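# Lock a backboard into its frame by turning the clips

## Task

Rotate each metal clip on the backboard outward until its loose end is seated in the groove cut into the inner wall of the frame, so that every clip keeps the backboard in place.

## Robot and tools

Robot: two arms, left_arm and right_arm, each with a parallel two-finger gripper and a wrist camera. Each arm sits on its own mounting plate, and both plates are joined by a metal frame behind them. For the proximity warning, a plate and its half of that frame count as part of its arm. Calibrated base positions: left_arm (+0.025, +0.305, +0.280) m, right_arm (-0.032, -0.281, +0.280) m.

Scene frame: origin at table-top height, midway between the nominal bases. +x points out over the table, +z up, and left_arm is on the +y side. These names do not match the left and right of the images. Reported end_effector_position (metres) and end_effector_quat_wxyz use this frame. The position is the point between the finger pads, about 1 cm short of the tips. Readings can be a few cm off, more at long reach. In the gripper's own axes the fingers point along +z and open and close along y.

Cameras: cam_high (fixed, overhead), cam_left_wrist and cam_right_wrist, each 672x504 pixels.

The 14-number row, used by execute_actions and move: left_arm dx, dy, dz, rx, ry, rz, opening, then right_arm in the same order. All 14 numbers are always given, each in [-1, 1]. The six pose numbers are an offset, not a pose. They count from that arm's Hand target as it stood when the action or move began, and they are expressed in the Hand target's own axes. 1.0 equals 0.6 m of travel or 180 degrees of turn, and rx, ry, rz together form one rotation vector. Sending the same offset again moves the gripper further. Opening is absolute: +1 is fully open (0.094 m), -1 is closed. Six zeros re-command the current Hand target.

execute_actions(actions, cameras): actions holds at most one item.
- [] only looks: returns the state plus pictures.
- {"rows": [...], "steps": n}: up to 15 rows and 4 to 15 steps of 1/30 s (default 15). One row per step; the final row repeats if rows run out. Each row counts from the pose at the action's start, not from the previous row.
- {"steps": n} with no rows: waits up to 300 steps, counted from the last result, so your reply time is included.
Pictures come only with an empty list or when cameras names them (["all"], a list of names, or [] for none). An unknown camera name voids the call. A rejected call moves nothing.

move(target, speed, blend, blocking, cameras): drives each gripper in a straight line to its offset. target is one 14-number row or a list of up to 15 rows; every row counts from the same starting Hand targets. speed is in m/s, 0.002 to 0.5 (default 0.25), with turning capped at twice that in rad/s; give one value or one per target. blend, in m, rounds the corners at intermediate targets (default 0, which stops at each). The whole move is capped at 10 s and lasts at least 0.5 s. blocking=false returns about 0.5 s after the start while the move carries on. The paths ignore obstacles and the other arm. The gripper lags its path and can overshoot, especially when fast or with the arm nearly straight. Avoid routing a gripper close to its own base, because that can flip the shoulder posture. Opening changes in later targets are applied only after both arms come to rest there. The result adds a move: line. done means within 10 mm and 2 degrees of the target. off_target, moving, held or fault are other endings, and limits=paced or limits=held mean the command was clipped or withheld. done does not show whether something is being touched.

wait(seconds, 0 to 10): lets time pass without new commands; it returns early if a move ends. stop(): brakes a running move and needs some distance to do so; the fingers keep moving. zoom_image(camera, region [x0, y0, x1, y1] in pixels, at most 504x504): a closer look at that camera's latest picture. read_manual(section="licences"): licence texts only. finished_scene(scene): scene is 1 or 2. The clips must stay seated afterwards, with no robot help.

Controller behaviour: each step, the commanded pose is clipped to within 100 mm and 20 degrees of the measured pose. A far target can therefore need several actions; continue from the Hand target shown in the result. Friction and weight can leave the gripper about 1 cm off target without any contact. Very small moves may not start. Results are sampled 4 steps before an action ends, and those steps run while you reply. To end a push, command the target back past the gripper.

Result fields: Joint positions (the last value per arm is the finger opening in m) and Joint velocities ("within noise" means at rest). Joint torques include gravity, and joints 1 to 3 wrap sign beyond ±28 N m. grip_measured is on the same scale as opening, reads slightly wide when empty and about 0.064 narrow on a hard part. Around 0.05 below the touch reading the gripper grips at full force (about 50 to 64 N per pad). grip_effort_nm is motor effort (negative means closing), not pad force. Hand target is the base for your next offsets. Camera calibration (K, distortion, T_world_to_cam) can be a little off.

Avoid: anything leaving the table, dropping or releasing moving parts, fast impacts, very hard presses, and above all the two arms colliding. Motors heat when holding loads, stretched out or pushing against something; MOTOR HOT appears at 75 °C and the arm folds away at 90 °C. Occasional outside tugs or pushes can occur.

Each tool is called after "Emit:" by a JSON object that holds its "name" and its "arguments", one argument or row to a line.

## Session

Emit:
{"name": "execute_actions", "arguments": {
  "actions": [],
  "cameras": ["all"]
}}

Scene clock: 0.00 s of 6600.00 s.
left_arm: end_effector_position=(+0.1455, +0.0137, +0.3858) grip_measured=+1.000 grip_effort_nm=n/a end_effector_quat_wxyz=(+0.158, +0.448, +0.879, +0.041) | right_arm: end_effector_position=(+0.0007, -0.5750, +0.1914) grip_measured=+1.000 grip_effort_nm=n/a end_effector_quat_wxyz=(-0.028, +0.985, -0.127, -0.109)
Joint positions: left_arm=[-1.336 1.609 1.209 -1.037 -0.307 -0.391 0.094] | right_arm=[-1.3 2.105 1.031 -0.614 0.18 2.057 0.094]
Joint velocities: within noise
Joint torques (N m): no reading
Motor temperatures (°C): left_arm=[27 36 34 42 26 31 26] | right_arm=[24 33 37 40 24 26 26]
Heat: left arm: 42 °C; right arm: 40 °C.
Hand target: left_arm +0.1470, +0.0119, +0.3903; +0.164, +0.446, +0.879, +0.037 | right_arm -0.0012, -0.5733, +0.1915; -0.031, +0.985, -0.127, -0.115

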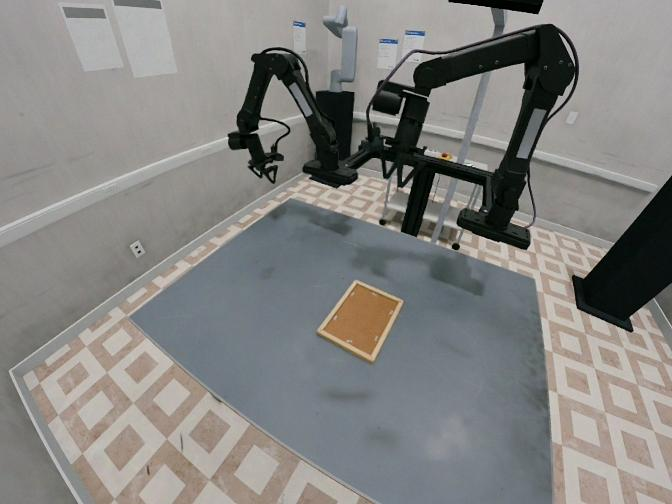

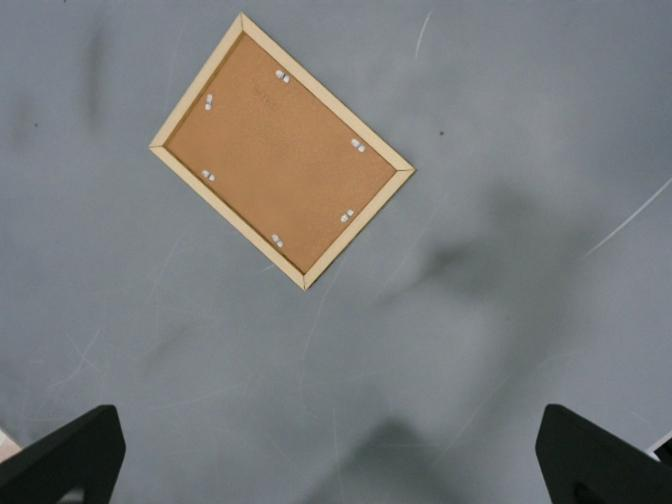

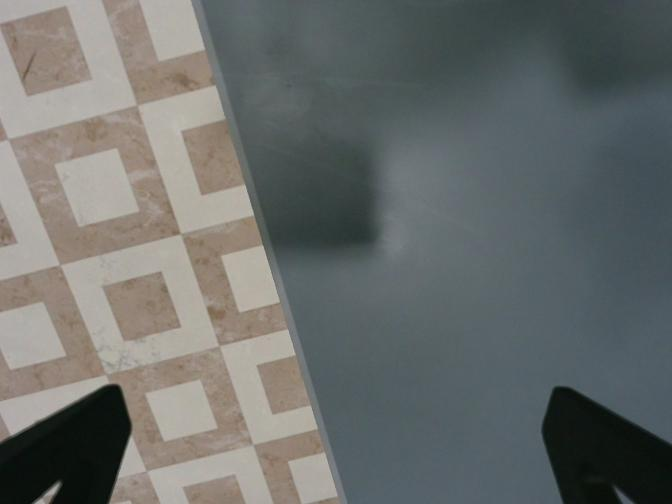

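Emit:
{"name": "zoom_image", "arguments": {
  "camera": "cam_left_wrist",
  "region": [140, 0, 420, 300]
}}

Emit:
{"name": "zoom_image", "arguments": {
  "camera": "cam_left_wrist",
  "region": [140, 40, 300, 200]
}}

Emit:
{"name": "zoom_image", "arguments": {
  "camera": "cam_left_wrist",
  "region": [260, 120, 400, 260]
}}

Scaled by 1.680 from the camera's 672x504 image, which has a finer 960x720 frame.

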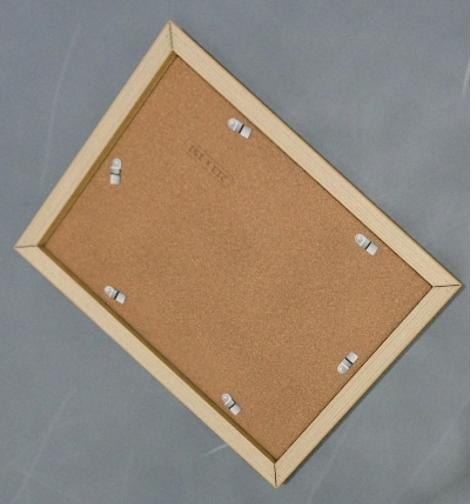

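Scaled by 3.150 from the camera's 672x504 image, which has a finer 960x720 frame.

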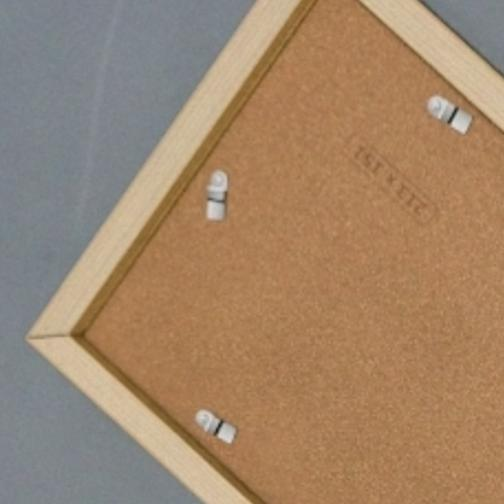

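Scaled by 3.600 from the camera's 672x504 image, which has a finer 960x720 frame.

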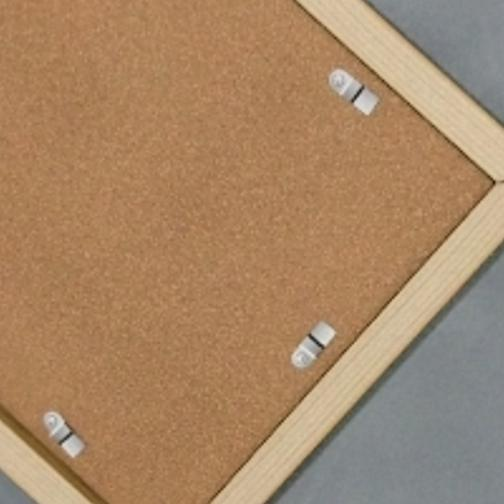

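Emit:
{"name": "move", "arguments": {
  "target": [-0.0583, 0.2032, 0.3092, 0.0278, 0.1075, -0.2763, -1, 0, 0, 0, 0, 0, 0, 1]
}}

Scene clock: 4.93 s of 6600.00 s.
left_arm: end_effector_position=(+0.3154, +0.0485, +0.2490) grip_measured=-0.986 grip_effort_nm=-0.701 end_effector_quat_wxyz=(-0.002, +0.034, +0.999, +0.006) | right_arm: end_effector_position=(+0.0007, -0.5750, +0.1914) grip_measured=+1.000 grip_effort_nm=-0.042 end_effector_quat_wxyz=(-0.028, +0.985, -0.127, -0.109)
Joint positions: left_arm=[-0.713 2.167 1.435 -0.85 -0.019 -0.664 0.001] | right_arm=[-1.3 2.105 1.031 -0.614 0.18 2.057 0.094]
Joint velocities: within noise
Joint torques (N m): left_arm=[-0.32 -9.73 6.86 0.17 0.03 -0.1] | right_arm=[0.01 -9.05 4.29 -0.18 0.19 -0.01]
Motor temperatures (°C): left_arm=[27 36 34 41 26 31 26] | right_arm=[24 35 37 40 24 26 26]
Heat: left arm: 41 °C; right arm: 40 °C.
Hand target: left_arm +0.3200, +0.0423, +0.2501; +0.000, +0.030, +1.000, +0.000 | right_arm -0.0012, -0.5733, +0.1915; -0.031, +0.985, -0.127, -0.115
Off the commanded pose: left_arm 0.008 m, 1 deg | right_arm 0.003 m, 1 deg.
Kept back: nothing.
move: done
camera_calibration:
cam_left_wrist: T_world_to_cam=[[-0.0653213, -0.997855, -0.00425555, 0.070904], [-0.907123, 0.0576038, 0.416905, 0.222109], [-0.415766, 0.0310931, -0.90894, 0.439564], [0, 0, 0, 1]] pos_world=[0.388867, 0.0442902, 0.307241]

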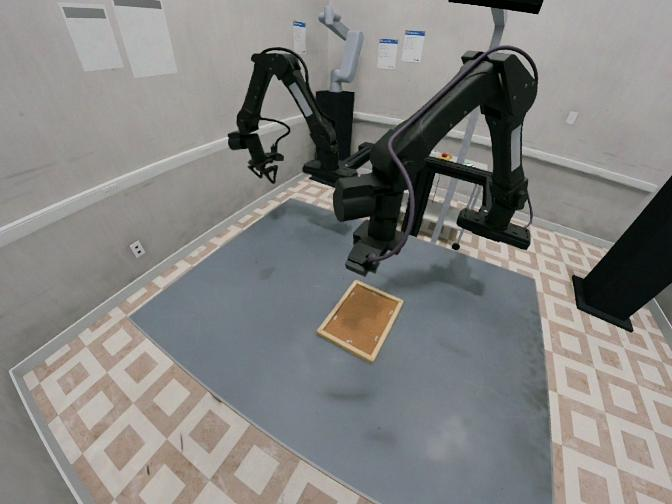

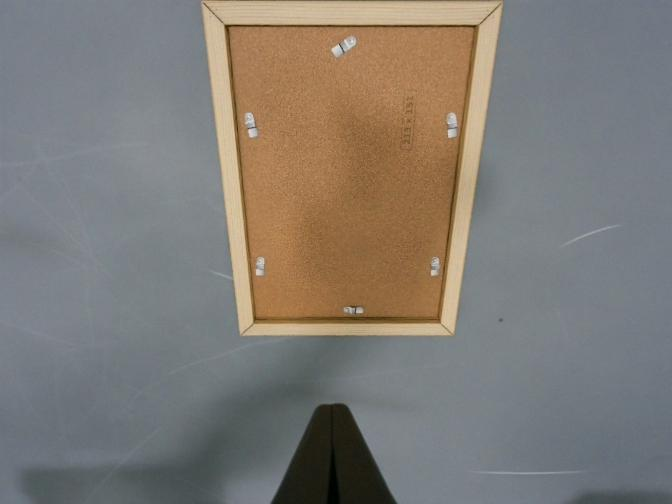

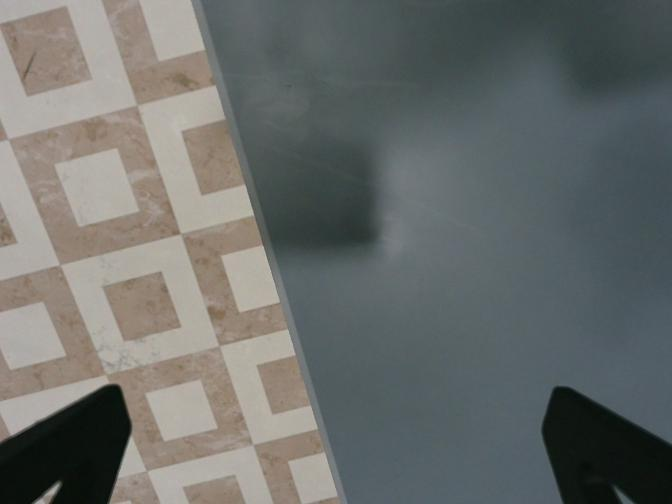

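Emit:
{"name": "zoom_image", "arguments": {
  "camera": "cam_left_wrist",
  "region": [200, 0, 350, 150]
}}

Emit:
{"name": "zoom_image", "arguments": {
  "camera": "cam_left_wrist",
  "region": [350, 0, 500, 150]
}}

Emit:
{"name": "zoom_image", "arguments": {
  "camera": "cam_left_wrist",
  "region": [230, 220, 350, 340]
}}

Emit:
{"name": "zoom_image", "arguments": {
  "camera": "cam_left_wrist",
  "region": [340, 220, 460, 340]
}}

Scaled by 3.360 from the camera's 672x504 image, which has a finer 960x720 frame.

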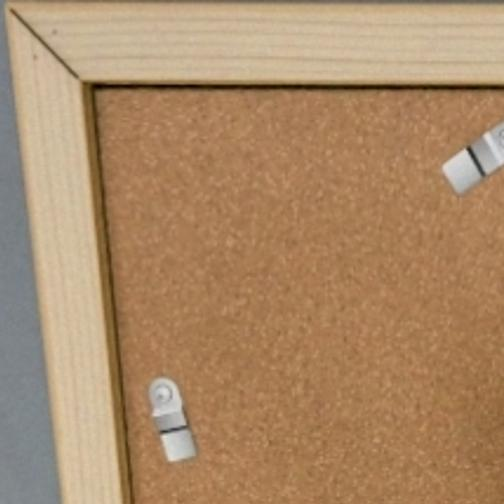

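Scaled by 3.360 from the camera's 672x504 image, which has a finer 960x720 frame.

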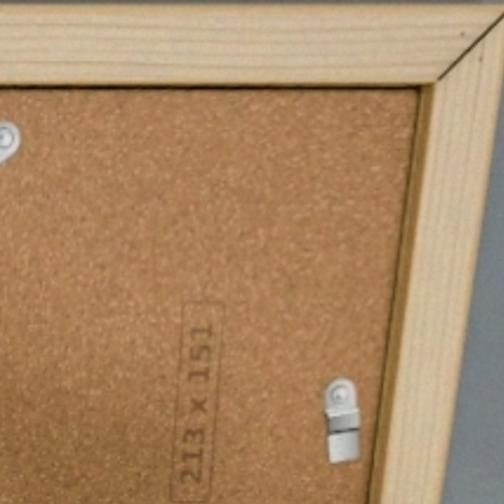

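Scaled by 4.200 from the camera's 672x504 image, which has a finer 960x720 frame.

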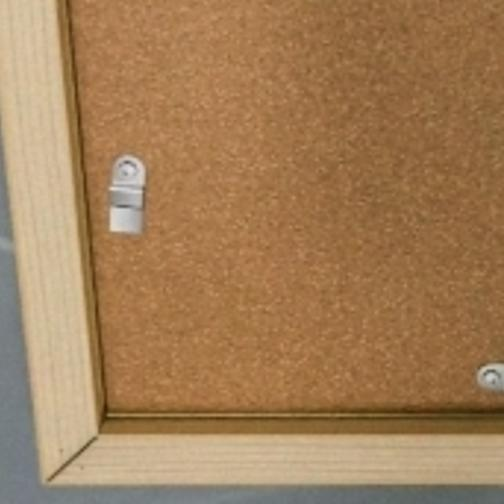

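Scaled by 4.200 from the camera's 672x504 image, which has a finer 960x720 frame.

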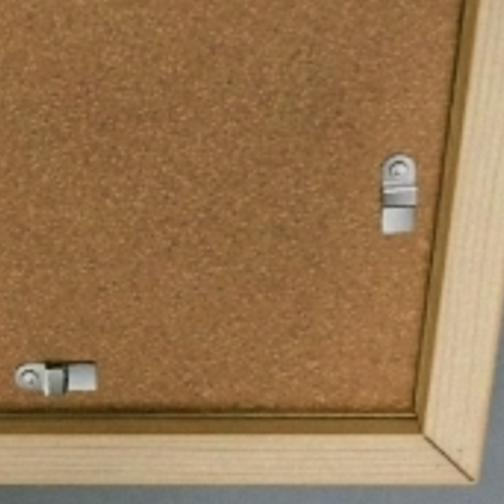

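Emit:
{"name": "move", "arguments": {
  "target": [0.1542, 0.0921, 0.30, 0, 0, 0, -1, 0, 0, 0, 0, 0, 0, 1],
  "cameras": ["cam_left_wrist"]
}}

Emit:
{"name": "zoom_image", "arguments": {
  "camera": "cam_left_wrist",
  "region": [180, 180, 480, 480]
}}

Scene clock: 13.97 s of 6600.00 s.
left_arm: end_effector_position=(+0.2331, +0.1040, +0.0733) grip_measured=-0.986 grip_effort_nm=-0.706 end_effector_quat_wxyz=(+0.000, +0.031, +1.000, +0.001) | right_arm: end_effector_position=(+0.0007, -0.5750, +0.1914) grip_measured=+1.000 grip_effort_nm=-0.032 end_effector_quat_wxyz=(-0.028, +0.985, -0.127, -0.109)
Joint positions: left_arm=[-0.75 2.456 0.908 -0.023 -0.016 -0.707 0.001] | right_arm=[-1.3 2.105 1.031 -0.614 0.18 2.057 0.094]
Joint velocities: within noise
Joint torques (N m): left_arm=[-0.61 -8.25 1.54 0.32 0.02 -0.11] | right_arm=[-0.03 -9.01 4.18 -0.22 0.18 -0.01]
Motor temperatures (°C): left_arm=[27 38 35 41 26 30 26] | right_arm=[24 37 37 39 24 26 26]
Heat: left arm: 41 °C; right arm: 39 °C.
Hand target: left_arm +0.2312, +0.1030, +0.0701; +0.000, +0.030, +1.000, +0.000 | right_arm -0.0012, -0.5733, +0.1915; -0.031, +0.985, -0.127, -0.115
Off the commanded pose: left_arm 0.004 m, 0 deg | right_arm 0.003 m, 1 deg.
Kept back: nothing.
move: done
camera_calibration:
cam_left_wrist: T_world_to_cam=[[-0.0594506, -0.998218, 0.00521949, 0.118169], [-0.909657, 0.056328, 0.411524, 0.218586], [-0.411084, 0.0197174, -0.911384, 0.244105], [0, 0, 0, 1]] pos_world=[0.306211, 0.100832, 0.131903]
Images, in order (width x height): cam_left_wrist 672x504.

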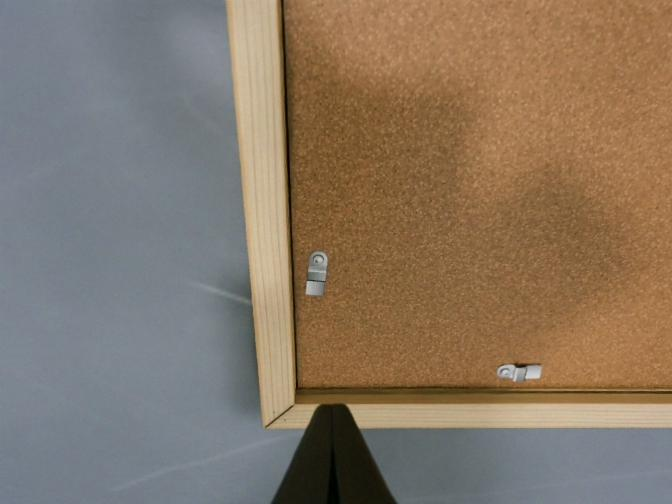

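Scaled by 1.680 from the camera's 672x504 image, which has a finer 960x720 frame.

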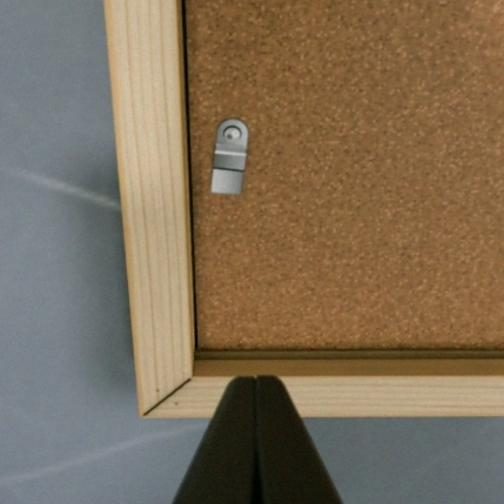

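Emit:
{"name": "move", "arguments": {
  "target": [0.0030, -0.0078, 0.0585, 0, 0, 0, -1, 0, 0, 0, 0, 0, 0, 1],
  "cameras": ["cam_left_wrist"],
  "speed": 0.1
}}

Emit:
{"name": "zoom_image", "arguments": {
  "camera": "cam_left_wrist",
  "region": [220, 280, 420, 480]
}}

Scene clock: 15.23 s of 6600.00 s.
left_arm: end_effector_position=(+0.2288, +0.1017, +0.0387) grip_measured=-0.986 grip_effort_nm=-0.701 end_effector_quat_wxyz=(-0.002, +0.031, +1.000, +0.003) | right_arm: end_effector_position=(+0.0007, -0.5750, +0.1914) grip_measured=+1.000 grip_effort_nm=-0.032 end_effector_quat_wxyz=(-0.028, +0.985, -0.127, -0.109)
Joint positions: left_arm=[-0.764 2.595 0.961 0.057 -0.016 -0.722 0.001] | right_arm=[-1.3 2.105 1.031 -0.614 0.18 2.057 0.094]
Joint velocities: within noise
Joint torques (N m): left_arm=[-0.64 -8.21 1.89 0.31 0.02 -0.12] | right_arm=[-0.08 -9.05 4.22 -0.21 0.24 0]
Motor temperatures (°C): left_arm=[27 38 34 41 26 30 26] | right_arm=[24 38 37 39 24 26 26]
Heat: left arm: 41 °C; right arm: 39 °C.
Hand target: left_arm +0.2290, +0.0985, +0.0349; +0.000, +0.031, +1.000, +0.000 | right_arm -0.0012, -0.5733, +0.1915; -0.031, +0.985, -0.127, -0.115
Off the commanded pose: left_arm 0.005 m, 0 deg | right_arm 0.003 m, 1 deg.
Kept back: nothing.
move: done
camera_calibration:
cam_left_wrist: T_world_to_cam=[[-0.0595147, -0.998226, 0.0015648, 0.11593], [-0.908049, 0.0547892, 0.415266, 0.228689], [-0.414615, 0.0232935, -0.909699, 0.211267], [0, 0, 0, 1]] pos_world=[0.302155, 0.0982737, 0.0970411]
Images, in order (width x height): cam_left_wrist 672x504.

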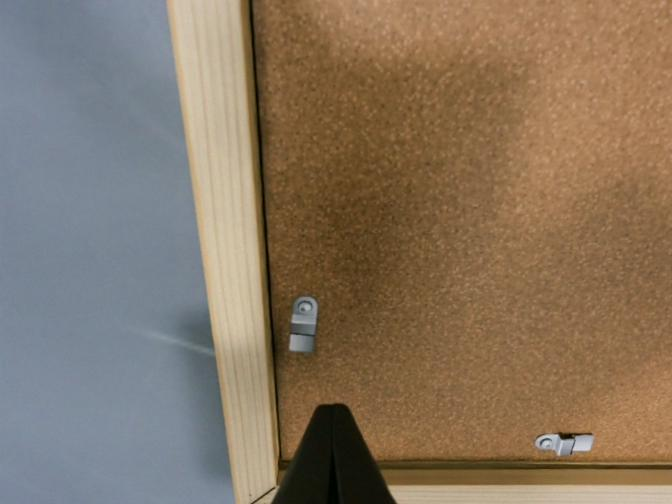

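Scaled by 2.520 from the camera's 672x504 image, which has a finer 960x720 frame.

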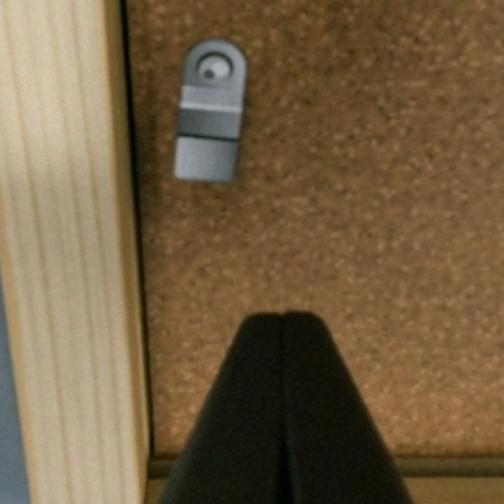

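Emit:
{"name": "move", "arguments": {
  "target": [-0.0042, -0.0060, 0.020, 0, 0, 0, -1, 0, 0, 0, 0, 0, 0, 1],
  "cameras": ["cam_left_wrist"],
  "speed": 0.1
}}

Emit:
{"name": "zoom_image", "arguments": {
  "camera": "cam_left_wrist",
  "region": [220, 280, 420, 480]
}}

Scene clock: 16.50 s of 6600.00 s.
left_arm: end_effector_position=(+0.2314, +0.0977, +0.0272) grip_measured=-0.986 grip_effort_nm=-0.706 end_effector_quat_wxyz=(-0.001, +0.031, +1.000, +0.003) | right_arm: end_effector_position=(+0.0007, -0.5750, +0.1914) grip_measured=+1.000 grip_effort_nm=-0.037 end_effector_quat_wxyz=(-0.028, +0.985, -0.127, -0.109)
Joint positions: left_arm=[-0.767 2.644 1.001 0.066 -0.016 -0.725 0.001] | right_arm=[-1.3 2.105 1.031 -0.614 0.18 2.057 0.094]
Joint velocities: within noise
Joint torques (N m): left_arm=[-0.66 -8.27 1.89 0.32 0.02 -0.11] | right_arm=[-0.25 -9.16 4.3 -0.16 0.18 0]
Motor temperatures (°C): left_arm=[27 38 34 41 25 30 26] | right_arm=[24 38 37 39 24 26 26]
Heat: left arm: 41 °C; right arm: 39 °C.
Hand target: left_arm +0.2313, +0.0947, +0.0229; +0.000, +0.030, +1.000, +0.000 | right_arm -0.0012, -0.5733, +0.1915; -0.031, +0.985, -0.127, -0.115
Off the commanded pose: left_arm 0.005 m, 0 deg | right_arm 0.003 m, 1 deg.
Kept back: nothing.
move: done
camera_calibration:
cam_left_wrist: T_world_to_cam=[[-0.0591243, -0.998248, 0.00208517, 0.112069], [-0.908312, 0.0546638, 0.414706, 0.236151], [-0.414093, 0.0226252, -0.909953, 0.201928], [0, 0, 0, 1]] pos_world=[0.304742, 0.0943947, 0.0855777]
Images, in order (width x height): cam_left_wrist 672x504.

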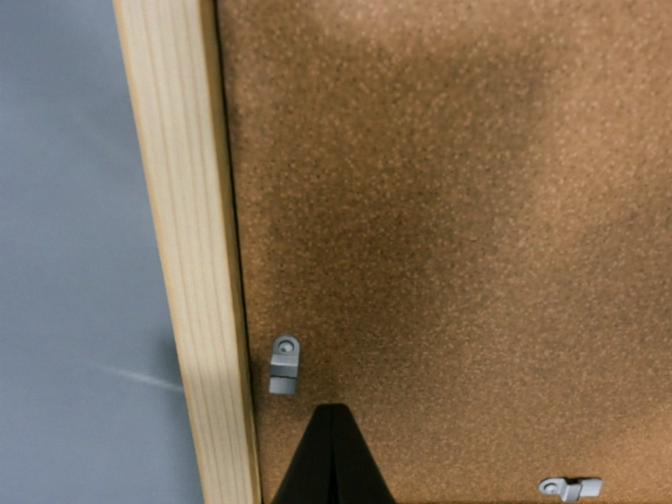

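Scaled by 2.520 from the camera's 672x504 image, which has a finer 960x720 frame.

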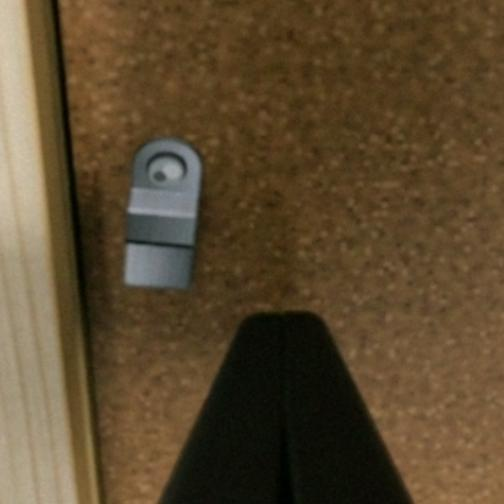

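Emit:
{"name": "move", "arguments": {
  "target": [0, -0.0015, 0.0085, 0, 0, 0, -1, 0, 0, 0, 0, 0, 0, 1],
  "cameras": ["cam_left_wrist"],
  "speed": 0.05
}}

Emit:
{"name": "zoom_image", "arguments": {
  "camera": "cam_left_wrist",
  "region": [220, 280, 420, 480]
}}

Scene clock: 17.43 s of 6600.00 s.
left_arm: end_effector_position=(+0.2321, +0.0969, +0.0223) grip_measured=-0.986 grip_effort_nm=-0.706 end_effector_quat_wxyz=(-0.001, +0.030, +1.000, +0.002) | right_arm: end_effector_position=(+0.0007, -0.5750, +0.1914) grip_measured=+1.000 grip_effort_nm=-0.027 end_effector_quat_wxyz=(-0.028, +0.985, -0.127, -0.109)
Joint positions: left_arm=[-0.767 2.664 1.015 0.074 -0.016 -0.727 0.001] | right_arm=[-1.3 2.105 1.031 -0.614 0.18 2.057 0.094]
Joint velocities: within noise
Joint torques (N m): left_arm=[-0.81 -8.25 1.85 0.32 0.01 -0.12] | right_arm=[-0.06 -9.07 4.26 -0.19 0.21 -0.01]
Motor temperatures (°C): left_arm=[27 38 34 41 25 30 26] | right_arm=[24 38 37 39 24 26 26]
Heat: left arm: 41 °C; right arm: 39 °C.
Hand target: left_arm +0.2313, +0.0938, +0.0178; +0.000, +0.031, +1.000, +0.000 | right_arm -0.0012, -0.5733, +0.1915; -0.031, +0.985, -0.127, -0.115
Off the commanded pose: left_arm 0.005 m, 0 deg | right_arm 0.003 m, 1 deg.
Kept back: nothing.
move: done
camera_calibration:
cam_left_wrist: T_world_to_cam=[[-0.0572065, -0.998358, 0.00284237, 0.110828], [-0.908755, 0.0532506, 0.41392, 0.239164], [-0.413392, 0.0210959, -0.910309, 0.197794], [0, 0, 0, 1]] pos_world=[0.305448, 0.0937379, 0.0807441]
Images, in order (width x height): cam_left_wrist 672x504.

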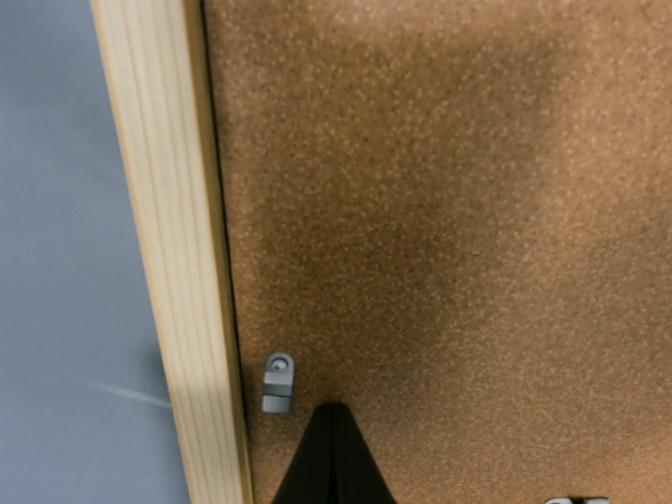

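Scaled by 2.520 from the camera's 672x504 image, which has a finer 960x720 frame.

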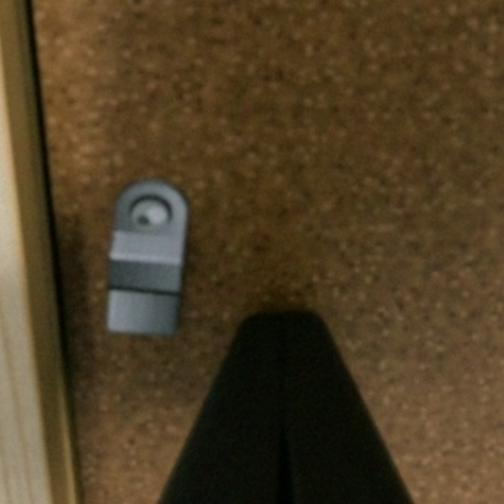

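Emit:
{"name": "move", "arguments": {
  "target": [0, -0.0015, 0.0040, 0, 0, 0, -1, 0, 0, 0, 0, 0, 0, 1],
  "cameras": ["cam_left_wrist"],
  "speed": 0.05
}}

Emit:
{"name": "zoom_image", "arguments": {
  "camera": "cam_left_wrist",
  "region": [220, 280, 420, 480]
}}

Scene clock: 18.47 s of 6600.00 s.
left_arm: end_effector_position=(+0.2323, +0.0953, +0.0213) grip_measured=-0.986 grip_effort_nm=-0.701 end_effector_quat_wxyz=(+0.000, +0.031, +1.000, +0.001) | right_arm: end_effector_position=(+0.0007, -0.5750, +0.1914) grip_measured=+1.000 grip_effort_nm=-0.032 end_effector_quat_wxyz=(-0.028, +0.985, -0.127, -0.109)
Joint positions: left_arm=[-0.77 2.668 1.02 0.075 -0.016 -0.729 0.001] | right_arm=[-1.3 2.105 1.031 -0.614 0.18 2.057 0.094]
Joint velocities: within noise
Joint torques (N m): left_arm=[-0.7 -7.82 2.04 0.32 0.02 -0.11] | right_arm=[-0.05 -9.02 4.3 -0.18 0.2 -0.02]
Motor temperatures (°C): left_arm=[27 38 34 41 25 30 26] | right_arm=[24 38 37 39 24 26 26]
Heat: left arm: 41 °C; right arm: 39 °C.
Hand target: left_arm +0.2312, +0.0929, +0.0154; +0.000, +0.031, +1.000, +0.000 | right_arm -0.0012, -0.5733, +0.1915; -0.031, +0.985, -0.127, -0.115
Off the commanded pose: left_arm 0.006 m, 0 deg | right_arm 0.003 m, 1 deg.
Kept back: nothing.
move: done
camera_calibration:
cam_left_wrist: T_world_to_cam=[[-0.0583232, -0.998288, 0.00439767, 0.109434], [-0.909378, 0.0549452, 0.412325, 0.239818], [-0.411861, 0.020049, -0.911026, 0.196803], [0, 0, 0, 1]] pos_world=[0.305523, 0.0921242, 0.0799287]
Images, in order (width x height): cam_left_wrist 672x504.

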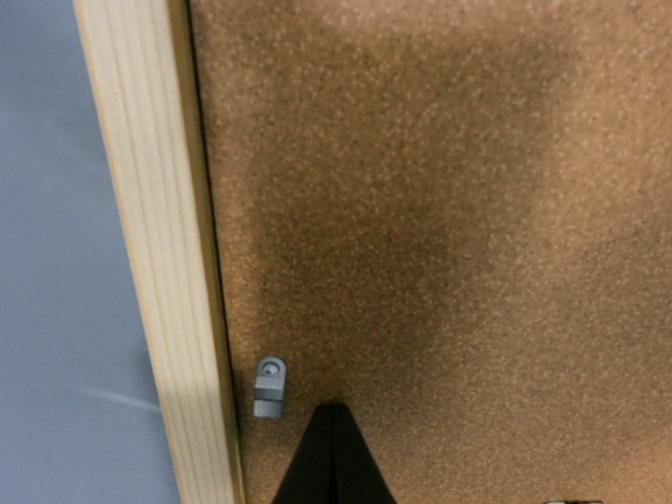

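Scaled by 2.520 from the camera's 672x504 image, which has a finer 960x720 frame.

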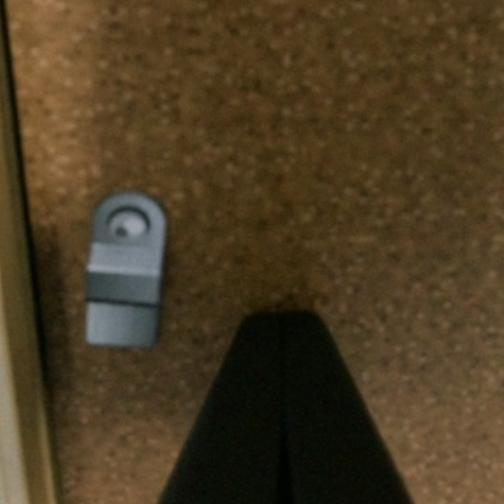

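Emit:
{"name": "move", "arguments": {
  "target": [
    [0.0015, 0.005, -0.0020, 0, 0, 0, -1, 0, 0, 0, 0, 0, 0, 1],
    [0.0015, 0.0270, -0.0020, 0, 0, 0, -1, 0, 0, 0, 0, 0, 0, 1]
  ],
  "cameras": ["cam_left_wrist"],
  "speed": 0.04,
  "blend": 0.002
}}

Emit:
{"name": "zoom_image", "arguments": {
  "camera": "cam_left_wrist",
  "region": [220, 280, 420, 480]
}}

Scene clock: 19.70 s of 6600.00 s.
left_arm: end_effector_position=(+0.2328, +0.0972, +0.0208) grip_measured=-0.986 grip_effort_nm=-0.701 end_effector_quat_wxyz=(-0.001, +0.032, +0.999, -0.015) | right_arm: end_effector_position=(+0.0007, -0.5750, +0.1914) grip_measured=+1.000 grip_effort_nm=-0.037 end_effector_quat_wxyz=(-0.028, +0.985, -0.127, -0.109)
Joint positions: left_arm=[-0.75 2.667 0.994 0.12 0.009 -0.706 0.001] | right_arm=[-1.3 2.105 1.031 -0.614 0.18 2.057 0.094]
Joint velocities: within noise
Joint torques (N m): left_arm=[0.76 -8.61 0.09 0.28 -0.25 0.05] | right_arm=[-0.12 -9.06 4.27 -0.22 0.17 -0.01]
Motor temperatures (°C): left_arm=[27 39 34 41 25 30 26] | right_arm=[24 38 37 39 24 26 26]
Heat: left arm: 41 °C; right arm: 39 °C.
Hand target: left_arm +0.2314, +0.1090, +0.0167; +0.000, +0.031, +1.000, +0.000 | right_arm -0.0012, -0.5733, +0.1915; -0.031, +0.985, -0.127, -0.115
Off the commanded pose: left_arm 0.013 m, 2 deg | right_arm 0.003 m, 1 deg.
Kept back: nothing.
move: off_target (left_arm); blend cut to 0.0016 m at target 1
camera_calibration:
cam_left_wrist: T_world_to_cam=[[-0.0600982, -0.997528, 0.0364079, 0.111049], [-0.908373, 0.0697749, 0.412299, 0.238715], [-0.41382, -0.00829354, -0.910321, 0.199661], [0, 0, 0, 1]] pos_world=[0.30614, 0.0957738, 0.079291]
Images, in order (width x height): cam_left_wrist 672x504.

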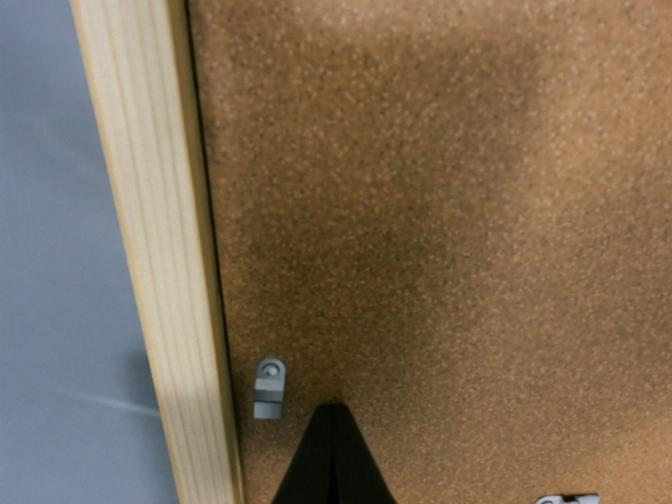

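Scaled by 2.520 from the camera's 672x504 image, which has a finer 960x720 frame.

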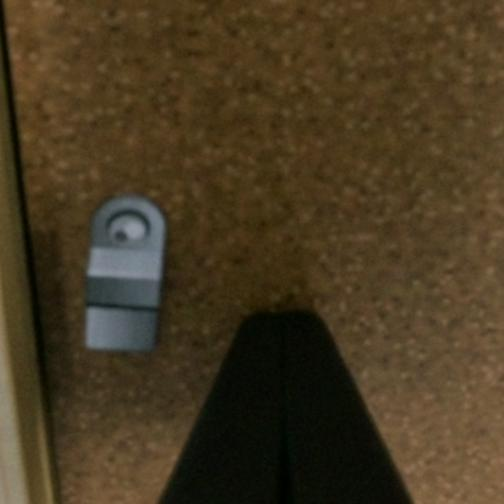

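Emit:
{"name": "move", "arguments": {
  "target": [0, -0.0200, -0.0080, 0, 0, 0, -1, 0, 0, 0, 0, 0, 0, 1],
  "cameras": ["cam_left_wrist"],
  "speed": 0.05
}}

Emit:
{"name": "zoom_image", "arguments": {
  "camera": "cam_left_wrist",
  "region": [220, 280, 420, 480]
}}

Scene clock: 20.63 s of 6600.00 s.
left_arm: end_effector_position=(+0.2318, +0.0958, +0.0211) grip_measured=-0.986 grip_effort_nm=-0.701 end_effector_quat_wxyz=(+0.002, +0.032, +0.999, -0.009) | right_arm: end_effector_position=(+0.0007, -0.5750, +0.1914) grip_measured=+1.000 grip_effort_nm=-0.042 end_effector_quat_wxyz=(-0.028, +0.985, -0.127, -0.109)
Joint positions: left_arm=[-0.763 2.666 0.999 0.111 -0.004 -0.719 0.001] | right_arm=[-1.3 2.105 1.031 -0.614 0.18 2.057 0.094]
Joint velocities: within noise
Joint torques (N m): left_arm=[-0.64 -9.77 1.43 0.06 -0.09 -0.13] | right_arm=[-0.16 -9.05 4.41 -0.19 0.22 0]
Motor temperatures (°C): left_arm=[27 39 34 41 25 30 26] | right_arm=[24 38 37 38 24 26 26]
Heat: left arm: 41 °C; right arm: 38 °C.
Hand target: left_arm +0.2305, +0.0972, +0.0214; +0.000, +0.031, +1.000, +0.000 | right_arm -0.0012, -0.5733, +0.1915; -0.031, +0.985, -0.127, -0.115
Off the commanded pose: left_arm 0.002 m, 1 deg | right_arm 0.003 m, 1 deg.
Kept back: nothing.
move: done
camera_calibration:
cam_left_wrist: T_world_to_cam=[[-0.0608825, -0.997849, 0.0243023, 0.110075], [-0.910655, 0.0654978, 0.407944, 0.23882], [-0.408658, 0.00270563, -0.912683, 0.197292], [0, 0, 0, 1]] pos_world=[0.304809, 0.0936622, 0.079965]
Images, in order (width x height): cam_left_wrist 672x504.

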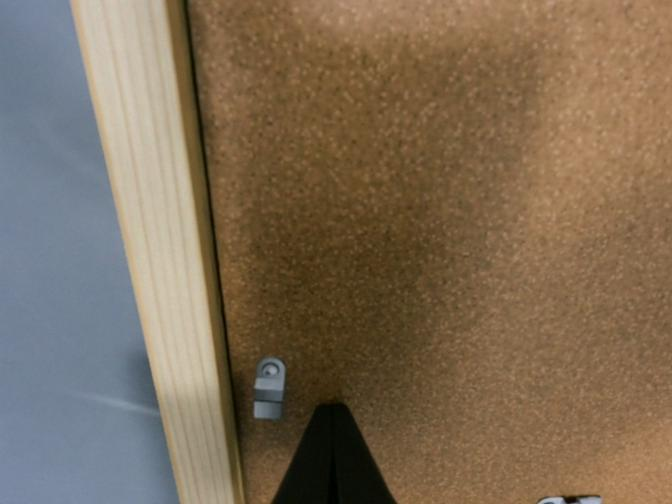

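Scaled by 2.520 from the camera's 672x504 image, which has a finer 960x720 frame.

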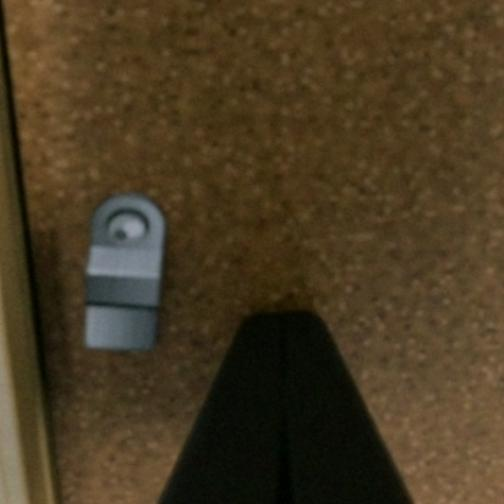

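Emit:
{"name": "move", "arguments": {
  "target": [0, -0.004, -0.0067, 0, 0, 0, -1, 0, 0, 0, 0, 0, 0, 1],
  "cameras": ["cam_left_wrist"],
  "speed": 0.05
}}

Emit:
{"name": "zoom_image", "arguments": {
  "camera": "cam_left_wrist",
  "region": [220, 280, 420, 480]
}}

Scene clock: 21.57 s of 6600.00 s.
left_arm: end_effector_position=(+0.2308, +0.0957, +0.0212) grip_measured=-0.986 grip_effort_nm=-0.701 end_effector_quat_wxyz=(+0.002, +0.031, +1.000, -0.006) | right_arm: end_effector_position=(+0.0007, -0.5750, +0.1914) grip_measured=+1.000 grip_effort_nm=-0.037 end_effector_quat_wxyz=(-0.028, +0.985, -0.127, -0.109)
Joint positions: left_arm=[-0.768 2.666 0.999 0.107 -0.008 -0.726 0.001] | right_arm=[-1.3 2.105 1.031 -0.614 0.18 2.057 0.094]
Joint velocities: within noise
Joint torques (N m): left_arm=[-0.76 -11.14 1.35 -0.03 -0.07 -0.09] | right_arm=[-0.02 -9.14 4.34 -0.2 0.19 -0.02]
Motor temperatures (°C): left_arm=[27 39 34 41 25 30 26] | right_arm=[24 39 37 38 24 26 26]
Heat: left arm: 41 °C; right arm: 39 °C.
Hand target: left_arm +0.2305, +0.0947, +0.0255; +0.000, +0.031, +1.000, +0.000 | right_arm -0.0012, -0.5733, +0.1915; -0.031, +0.985, -0.127, -0.115
Off the commanded pose: left_arm 0.004 m, 1 deg | right_arm 0.003 m, 1 deg.
Kept back: nothing.
move: done
camera_calibration:
cam_left_wrist: T_world_to_cam=[[-0.0586013, -0.998091, 0.0195008, 0.10949], [-0.910996, 0.0614555, 0.40781, 0.238357], [-0.40823, 0.00613302, -0.912859, 0.196582], [0, 0, 0, 1]] pos_world=[0.30381, 0.0934268, 0.0801121]
Images, in order (width x height): cam_left_wrist 672x504.

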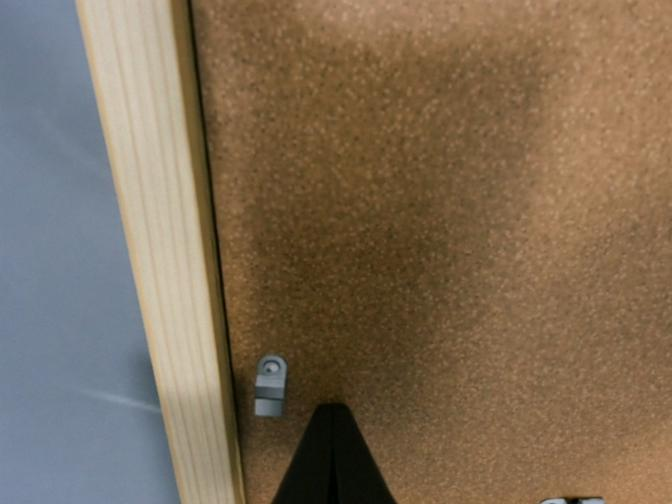

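Scaled by 2.520 from the camera's 672x504 image, which has a finer 960x720 frame.

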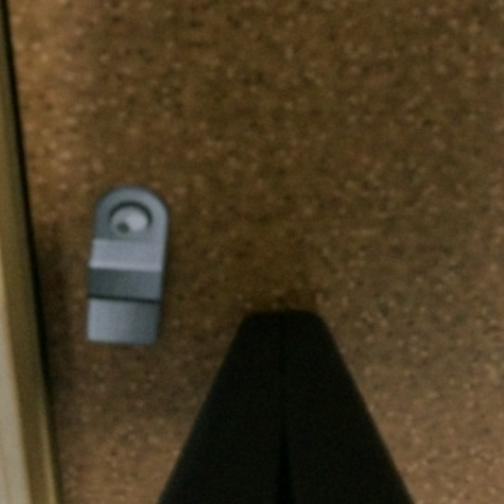

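Emit:
{"name": "move", "arguments": {
  "target": [
    [0, 0, -0.015, 0, 0, 0, -1, 0, 0, 0, 0, 0, 0, 1],
    [0, 0, 0.0140, 0, 0, 0, -1, 0, 0, 0, 0, 0, 0, 1],
    [0, 0, 0.0075, 0, 0, 0, -1, 0, 0, 0, 0, 0, 0, 1]
  ],
  "cameras": [],
  "speed": 0.05
}}

Scene clock: 23.17 s of 6600.00 s.
left_arm: end_effector_position=(+0.2311, +0.0950, +0.0229) grip_measured=-0.986 grip_effort_nm=-0.701 end_effector_quat_wxyz=(-0.002, +0.031, +1.000, -0.003) | right_arm: end_effector_position=(+0.0007, -0.5750, +0.1914) grip_measured=+1.000 grip_effort_nm=-0.032 end_effector_quat_wxyz=(-0.028, +0.985, -0.127, -0.109)
Joint positions: left_arm=[-0.769 2.661 1.01 0.081 -0.008 -0.727 0.001] | right_arm=[-1.3 2.105 1.031 -0.614 0.18 2.057 0.094]
Joint velocities: within noise
Joint torques (N m): left_arm=[-0.62 -9.07 1.31 0.24 -0.07 -0.11] | right_arm=[-0.03 -9.18 4.44 -0.18 0.19 -0.01]
Motor temperatures (°C): left_arm=[27 39 34 40 25 30 26] | right_arm=[24 39 37 38 24 26 26]
Heat: left arm: 40 °C; right arm: 39 °C.
Hand target: left_arm +0.2304, +0.0948, +0.0210; +0.000, +0.031, +1.000, +0.000 | right_arm -0.0012, -0.5733, +0.1915; -0.031, +0.985, -0.127, -0.115
Off the commanded pose: left_arm 0.002 m, 0 deg | right_arm 0.003 m, 1 deg.
Kept back: nothing.
move: done
No camera images: "cameras" was empty.

Emit:
{"name": "move", "arguments": {
  "target": [0, 0.0270, 0, 0, 0, 0, -1, 0, 0, 0, 0, 0, 0, 1],
  "cameras": ["cam_left_wrist"],
  "speed": 0.04
}}

Emit:
{"name": "zoom_image", "arguments": {
  "camera": "cam_left_wrist",
  "region": [220, 280, 420, 480]
}}

Scene clock: 24.17 s of 6600.00 s.
left_arm: end_effector_position=(+0.2292, +0.1101, +0.0215) grip_measured=-0.986 grip_effort_nm=-0.706 end_effector_quat_wxyz=(-0.006, +0.028, +1.000, +0.001) | right_arm: end_effector_position=(+0.0007, -0.5750, +0.1914) grip_measured=+1.000 grip_effort_nm=-0.032 end_effector_quat_wxyz=(-0.028, +0.985, -0.127, -0.109)
Joint positions: left_arm=[-0.736 2.661 0.974 0.105 -0.008 -0.701 0.001] | right_arm=[-1.3 2.105 1.031 -0.614 0.18 2.057 0.094]
Joint velocities: within noise
Joint torques (N m): left_arm=[0.1 -9.46 0.42 0.34 -0.07 0.04] | right_arm=[-0.23 -8.91 4.38 -0.18 0.16 -0.03]
Motor temperatures (°C): left_arm=[27 39 34 40 25 30 26] | right_arm=[24 39 37 38 24 26 26]
Heat: left arm: 40 °C; right arm: 39 °C.
Hand target: left_arm +0.2314, +0.1109, +0.0210; +0.000, +0.031, +1.000, +0.000 | right_arm -0.0012, -0.5733, +0.1915; -0.031, +0.985, -0.127, -0.115
Off the commanded pose: left_arm 0.002 m, 1 deg | right_arm 0.003 m, 1 deg.
Kept back: nothing.
move: done
camera_calibration:
cam_left_wrist: T_world_to_cam=[[-0.0522398, -0.998623, 0.00478469, 0.12273], [-0.904668, 0.0493527, 0.42325, 0.235412], [-0.422903, 0.0177819, -0.906, 0.198094], [0, 0, 0, 1]] pos_world=[0.303155, 0.107421, 0.0792477]
Images, in order (width x height): cam_left_wrist 672x504.

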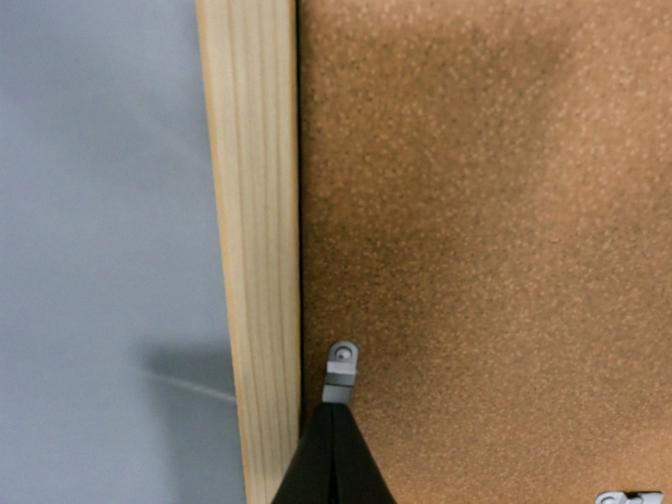

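Scaled by 2.520 from the camera's 672x504 image, which has a finer 960x720 frame.

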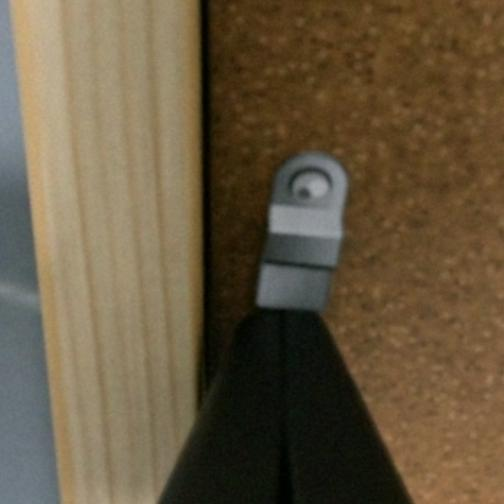

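Emit:
{"name": "move", "arguments": {
  "target": [
    [0, -0.030, -0.001, 0, 0, 0, -1, 0, 0, 0, 0, 0, 0, 1],
    [-0.0085, -0.030, -0.001, 0, 0, 0, -1, 0, 0, 0, 0, 0, 0, 1]
  ],
  "cameras": ["cam_left_wrist"],
  "speed": 0.05
}}

Emit:
{"name": "zoom_image", "arguments": {
  "camera": "cam_left_wrist",
  "region": [220, 280, 420, 480]
}}

Scene clock: 25.47 s of 6600.00 s.
left_arm: end_effector_position=(+0.2363, +0.0889, +0.0237) grip_measured=-0.986 grip_effort_nm=-0.701 end_effector_quat_wxyz=(+0.004, +0.035, +0.999, -0.008) | right_arm: end_effector_position=(+0.0007, -0.5750, +0.1914) grip_measured=+1.000 grip_effort_nm=-0.042 end_effector_quat_wxyz=(-0.028, +0.985, -0.127, -0.109)
Joint positions: left_arm=[-0.771 2.661 1.026 0.082 -0.008 -0.722 0.001] | right_arm=[-1.3 2.105 1.031 -0.614 0.18 2.057 0.094]
Joint velocities: within noise
Joint torques (N m): left_arm=[0.05 -9.14 1.78 0.13 -0.04 -0.09] | right_arm=[-0.09 -9.06 4.22 -0.2 0.21 -0.01]
Motor temperatures (°C): left_arm=[27 40 34 40 25 30 26] | right_arm=[24 39 37 38 24 26 26]
Heat: left arm: 40 °C; right arm: 39 °C.
Hand target: left_arm +0.2355, +0.0926, +0.0216; +0.000, +0.031, +1.000, +0.000 | right_arm -0.0012, -0.5733, +0.1915; -0.031, +0.985, -0.127, -0.115
Off the commanded pose: left_arm 0.004 m, 1 deg | right_arm 0.003 m, 1 deg.
Kept back: nothing.
move: done
camera_calibration:
cam_left_wrist: T_world_to_cam=[[-0.0662241, -0.997527, 0.0235518, 0.104633], [-0.912283, 0.0700921, 0.403518, 0.242432], [-0.40417, 0.0052367, -0.914669, 0.20028], [0, 0, 0, 1]] pos_world=[0.309044, 0.0863326, 0.0828999]
Images, in order (width x height): cam_left_wrist 672x504.

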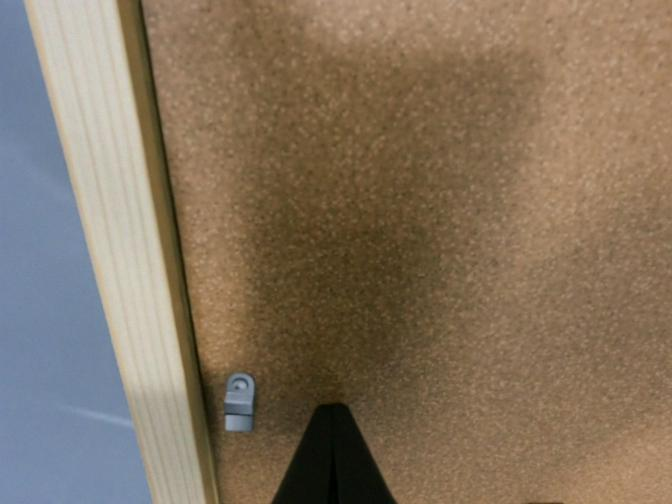

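Scaled by 2.520 from the camera's 672x504 image, which has a finer 960x720 frame.

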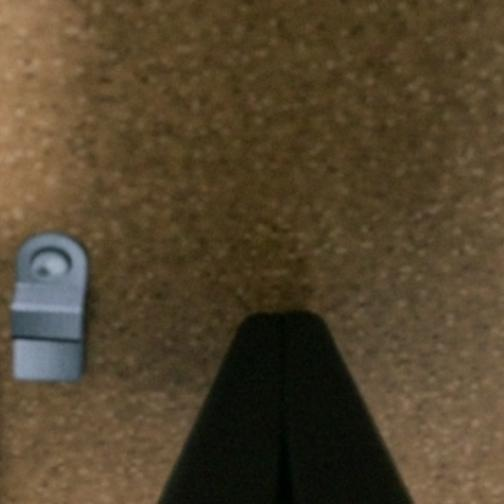

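Emit:
{"name": "move", "arguments": {
  "target": [
    [0.0045, 0.001, 0.0005, 0, 0, 0, -1, 0, 0, 0, 0, 0, 0, 1],
    [0.0045, 0.031, 0.0005, 0, 0, 0, -1, 0, 0, 0, 0, 0, 0, 1]
  ],
  "cameras": ["cam_left_wrist"],
  "speed": 0.05
}}

Emit:
{"name": "zoom_image", "arguments": {
  "camera": "cam_left_wrist",
  "region": [220, 280, 420, 480]
}}

Scene clock: 26.47 s of 6600.00 s.
left_arm: end_effector_position=(+0.2309, +0.1085, +0.0218) grip_measured=-0.986 grip_effort_nm=-0.701 end_effector_quat_wxyz=(-0.007, +0.029, +1.000, -0.001) | right_arm: end_effector_position=(+0.0007, -0.5750, +0.1914) grip_measured=+1.000 grip_effort_nm=-0.032 end_effector_quat_wxyz=(-0.028, +0.985, -0.127, -0.109)
Joint positions: left_arm=[-0.732 2.661 0.982 0.098 -0.002 -0.695 0.001] | right_arm=[-1.3 2.105 1.031 -0.614 0.18 2.057 0.094]
Joint velocities: within noise
Joint torques (N m): left_arm=[0.38 -9.54 0.21 0.35 -0.12 0.01] | right_arm=[0.03 -8.98 4.23 -0.17 0.18 -0.03]
Motor temperatures (°C): left_arm=[27 40 34 40 25 30 26] | right_arm=[24 39 37 38 24 26 26]
Heat: left arm: 40 °C; right arm: 39 °C.
Hand target: left_arm +0.2339, +0.1113, +0.0213; +0.000, +0.031, +1.000, +0.000 | right_arm -0.0012, -0.5733, +0.1915; -0.031, +0.985, -0.127, -0.115
Off the commanded pose: left_arm 0.004 m, 1 deg | right_arm 0.003 m, 1 deg.
Kept back: nothing.
move: done
camera_calibration:
cam_left_wrist: T_world_to_cam=[[-0.0544244, -0.998466, 0.0101883, 0.121531], [-0.903348, 0.053582, 0.425549, 0.236115], [-0.425442, 0.0139567, -0.904878, 0.200047], [0, 0, 0, 1]] pos_world=[0.305016, 0.105901, 0.0793012]
Images, in order (width x height): cam_left_wrist 672x504.

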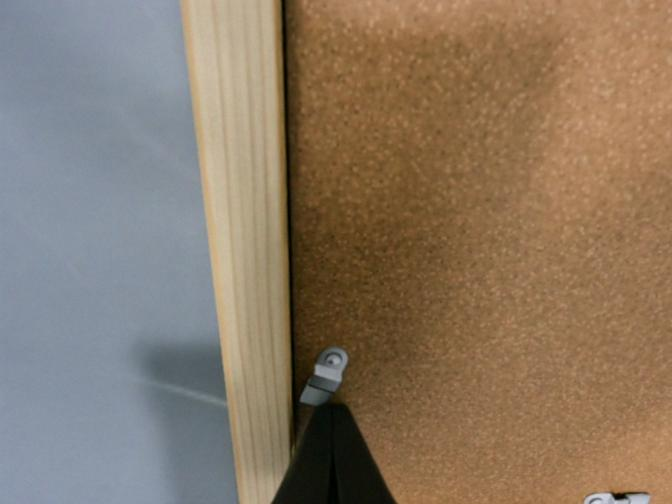

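Scaled by 2.520 from the camera's 672x504 image, which has a finer 960x720 frame.

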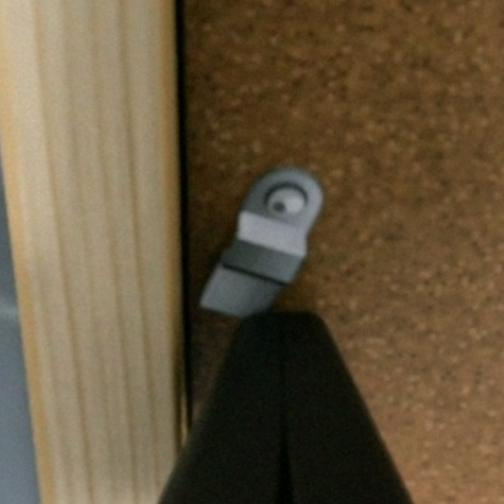

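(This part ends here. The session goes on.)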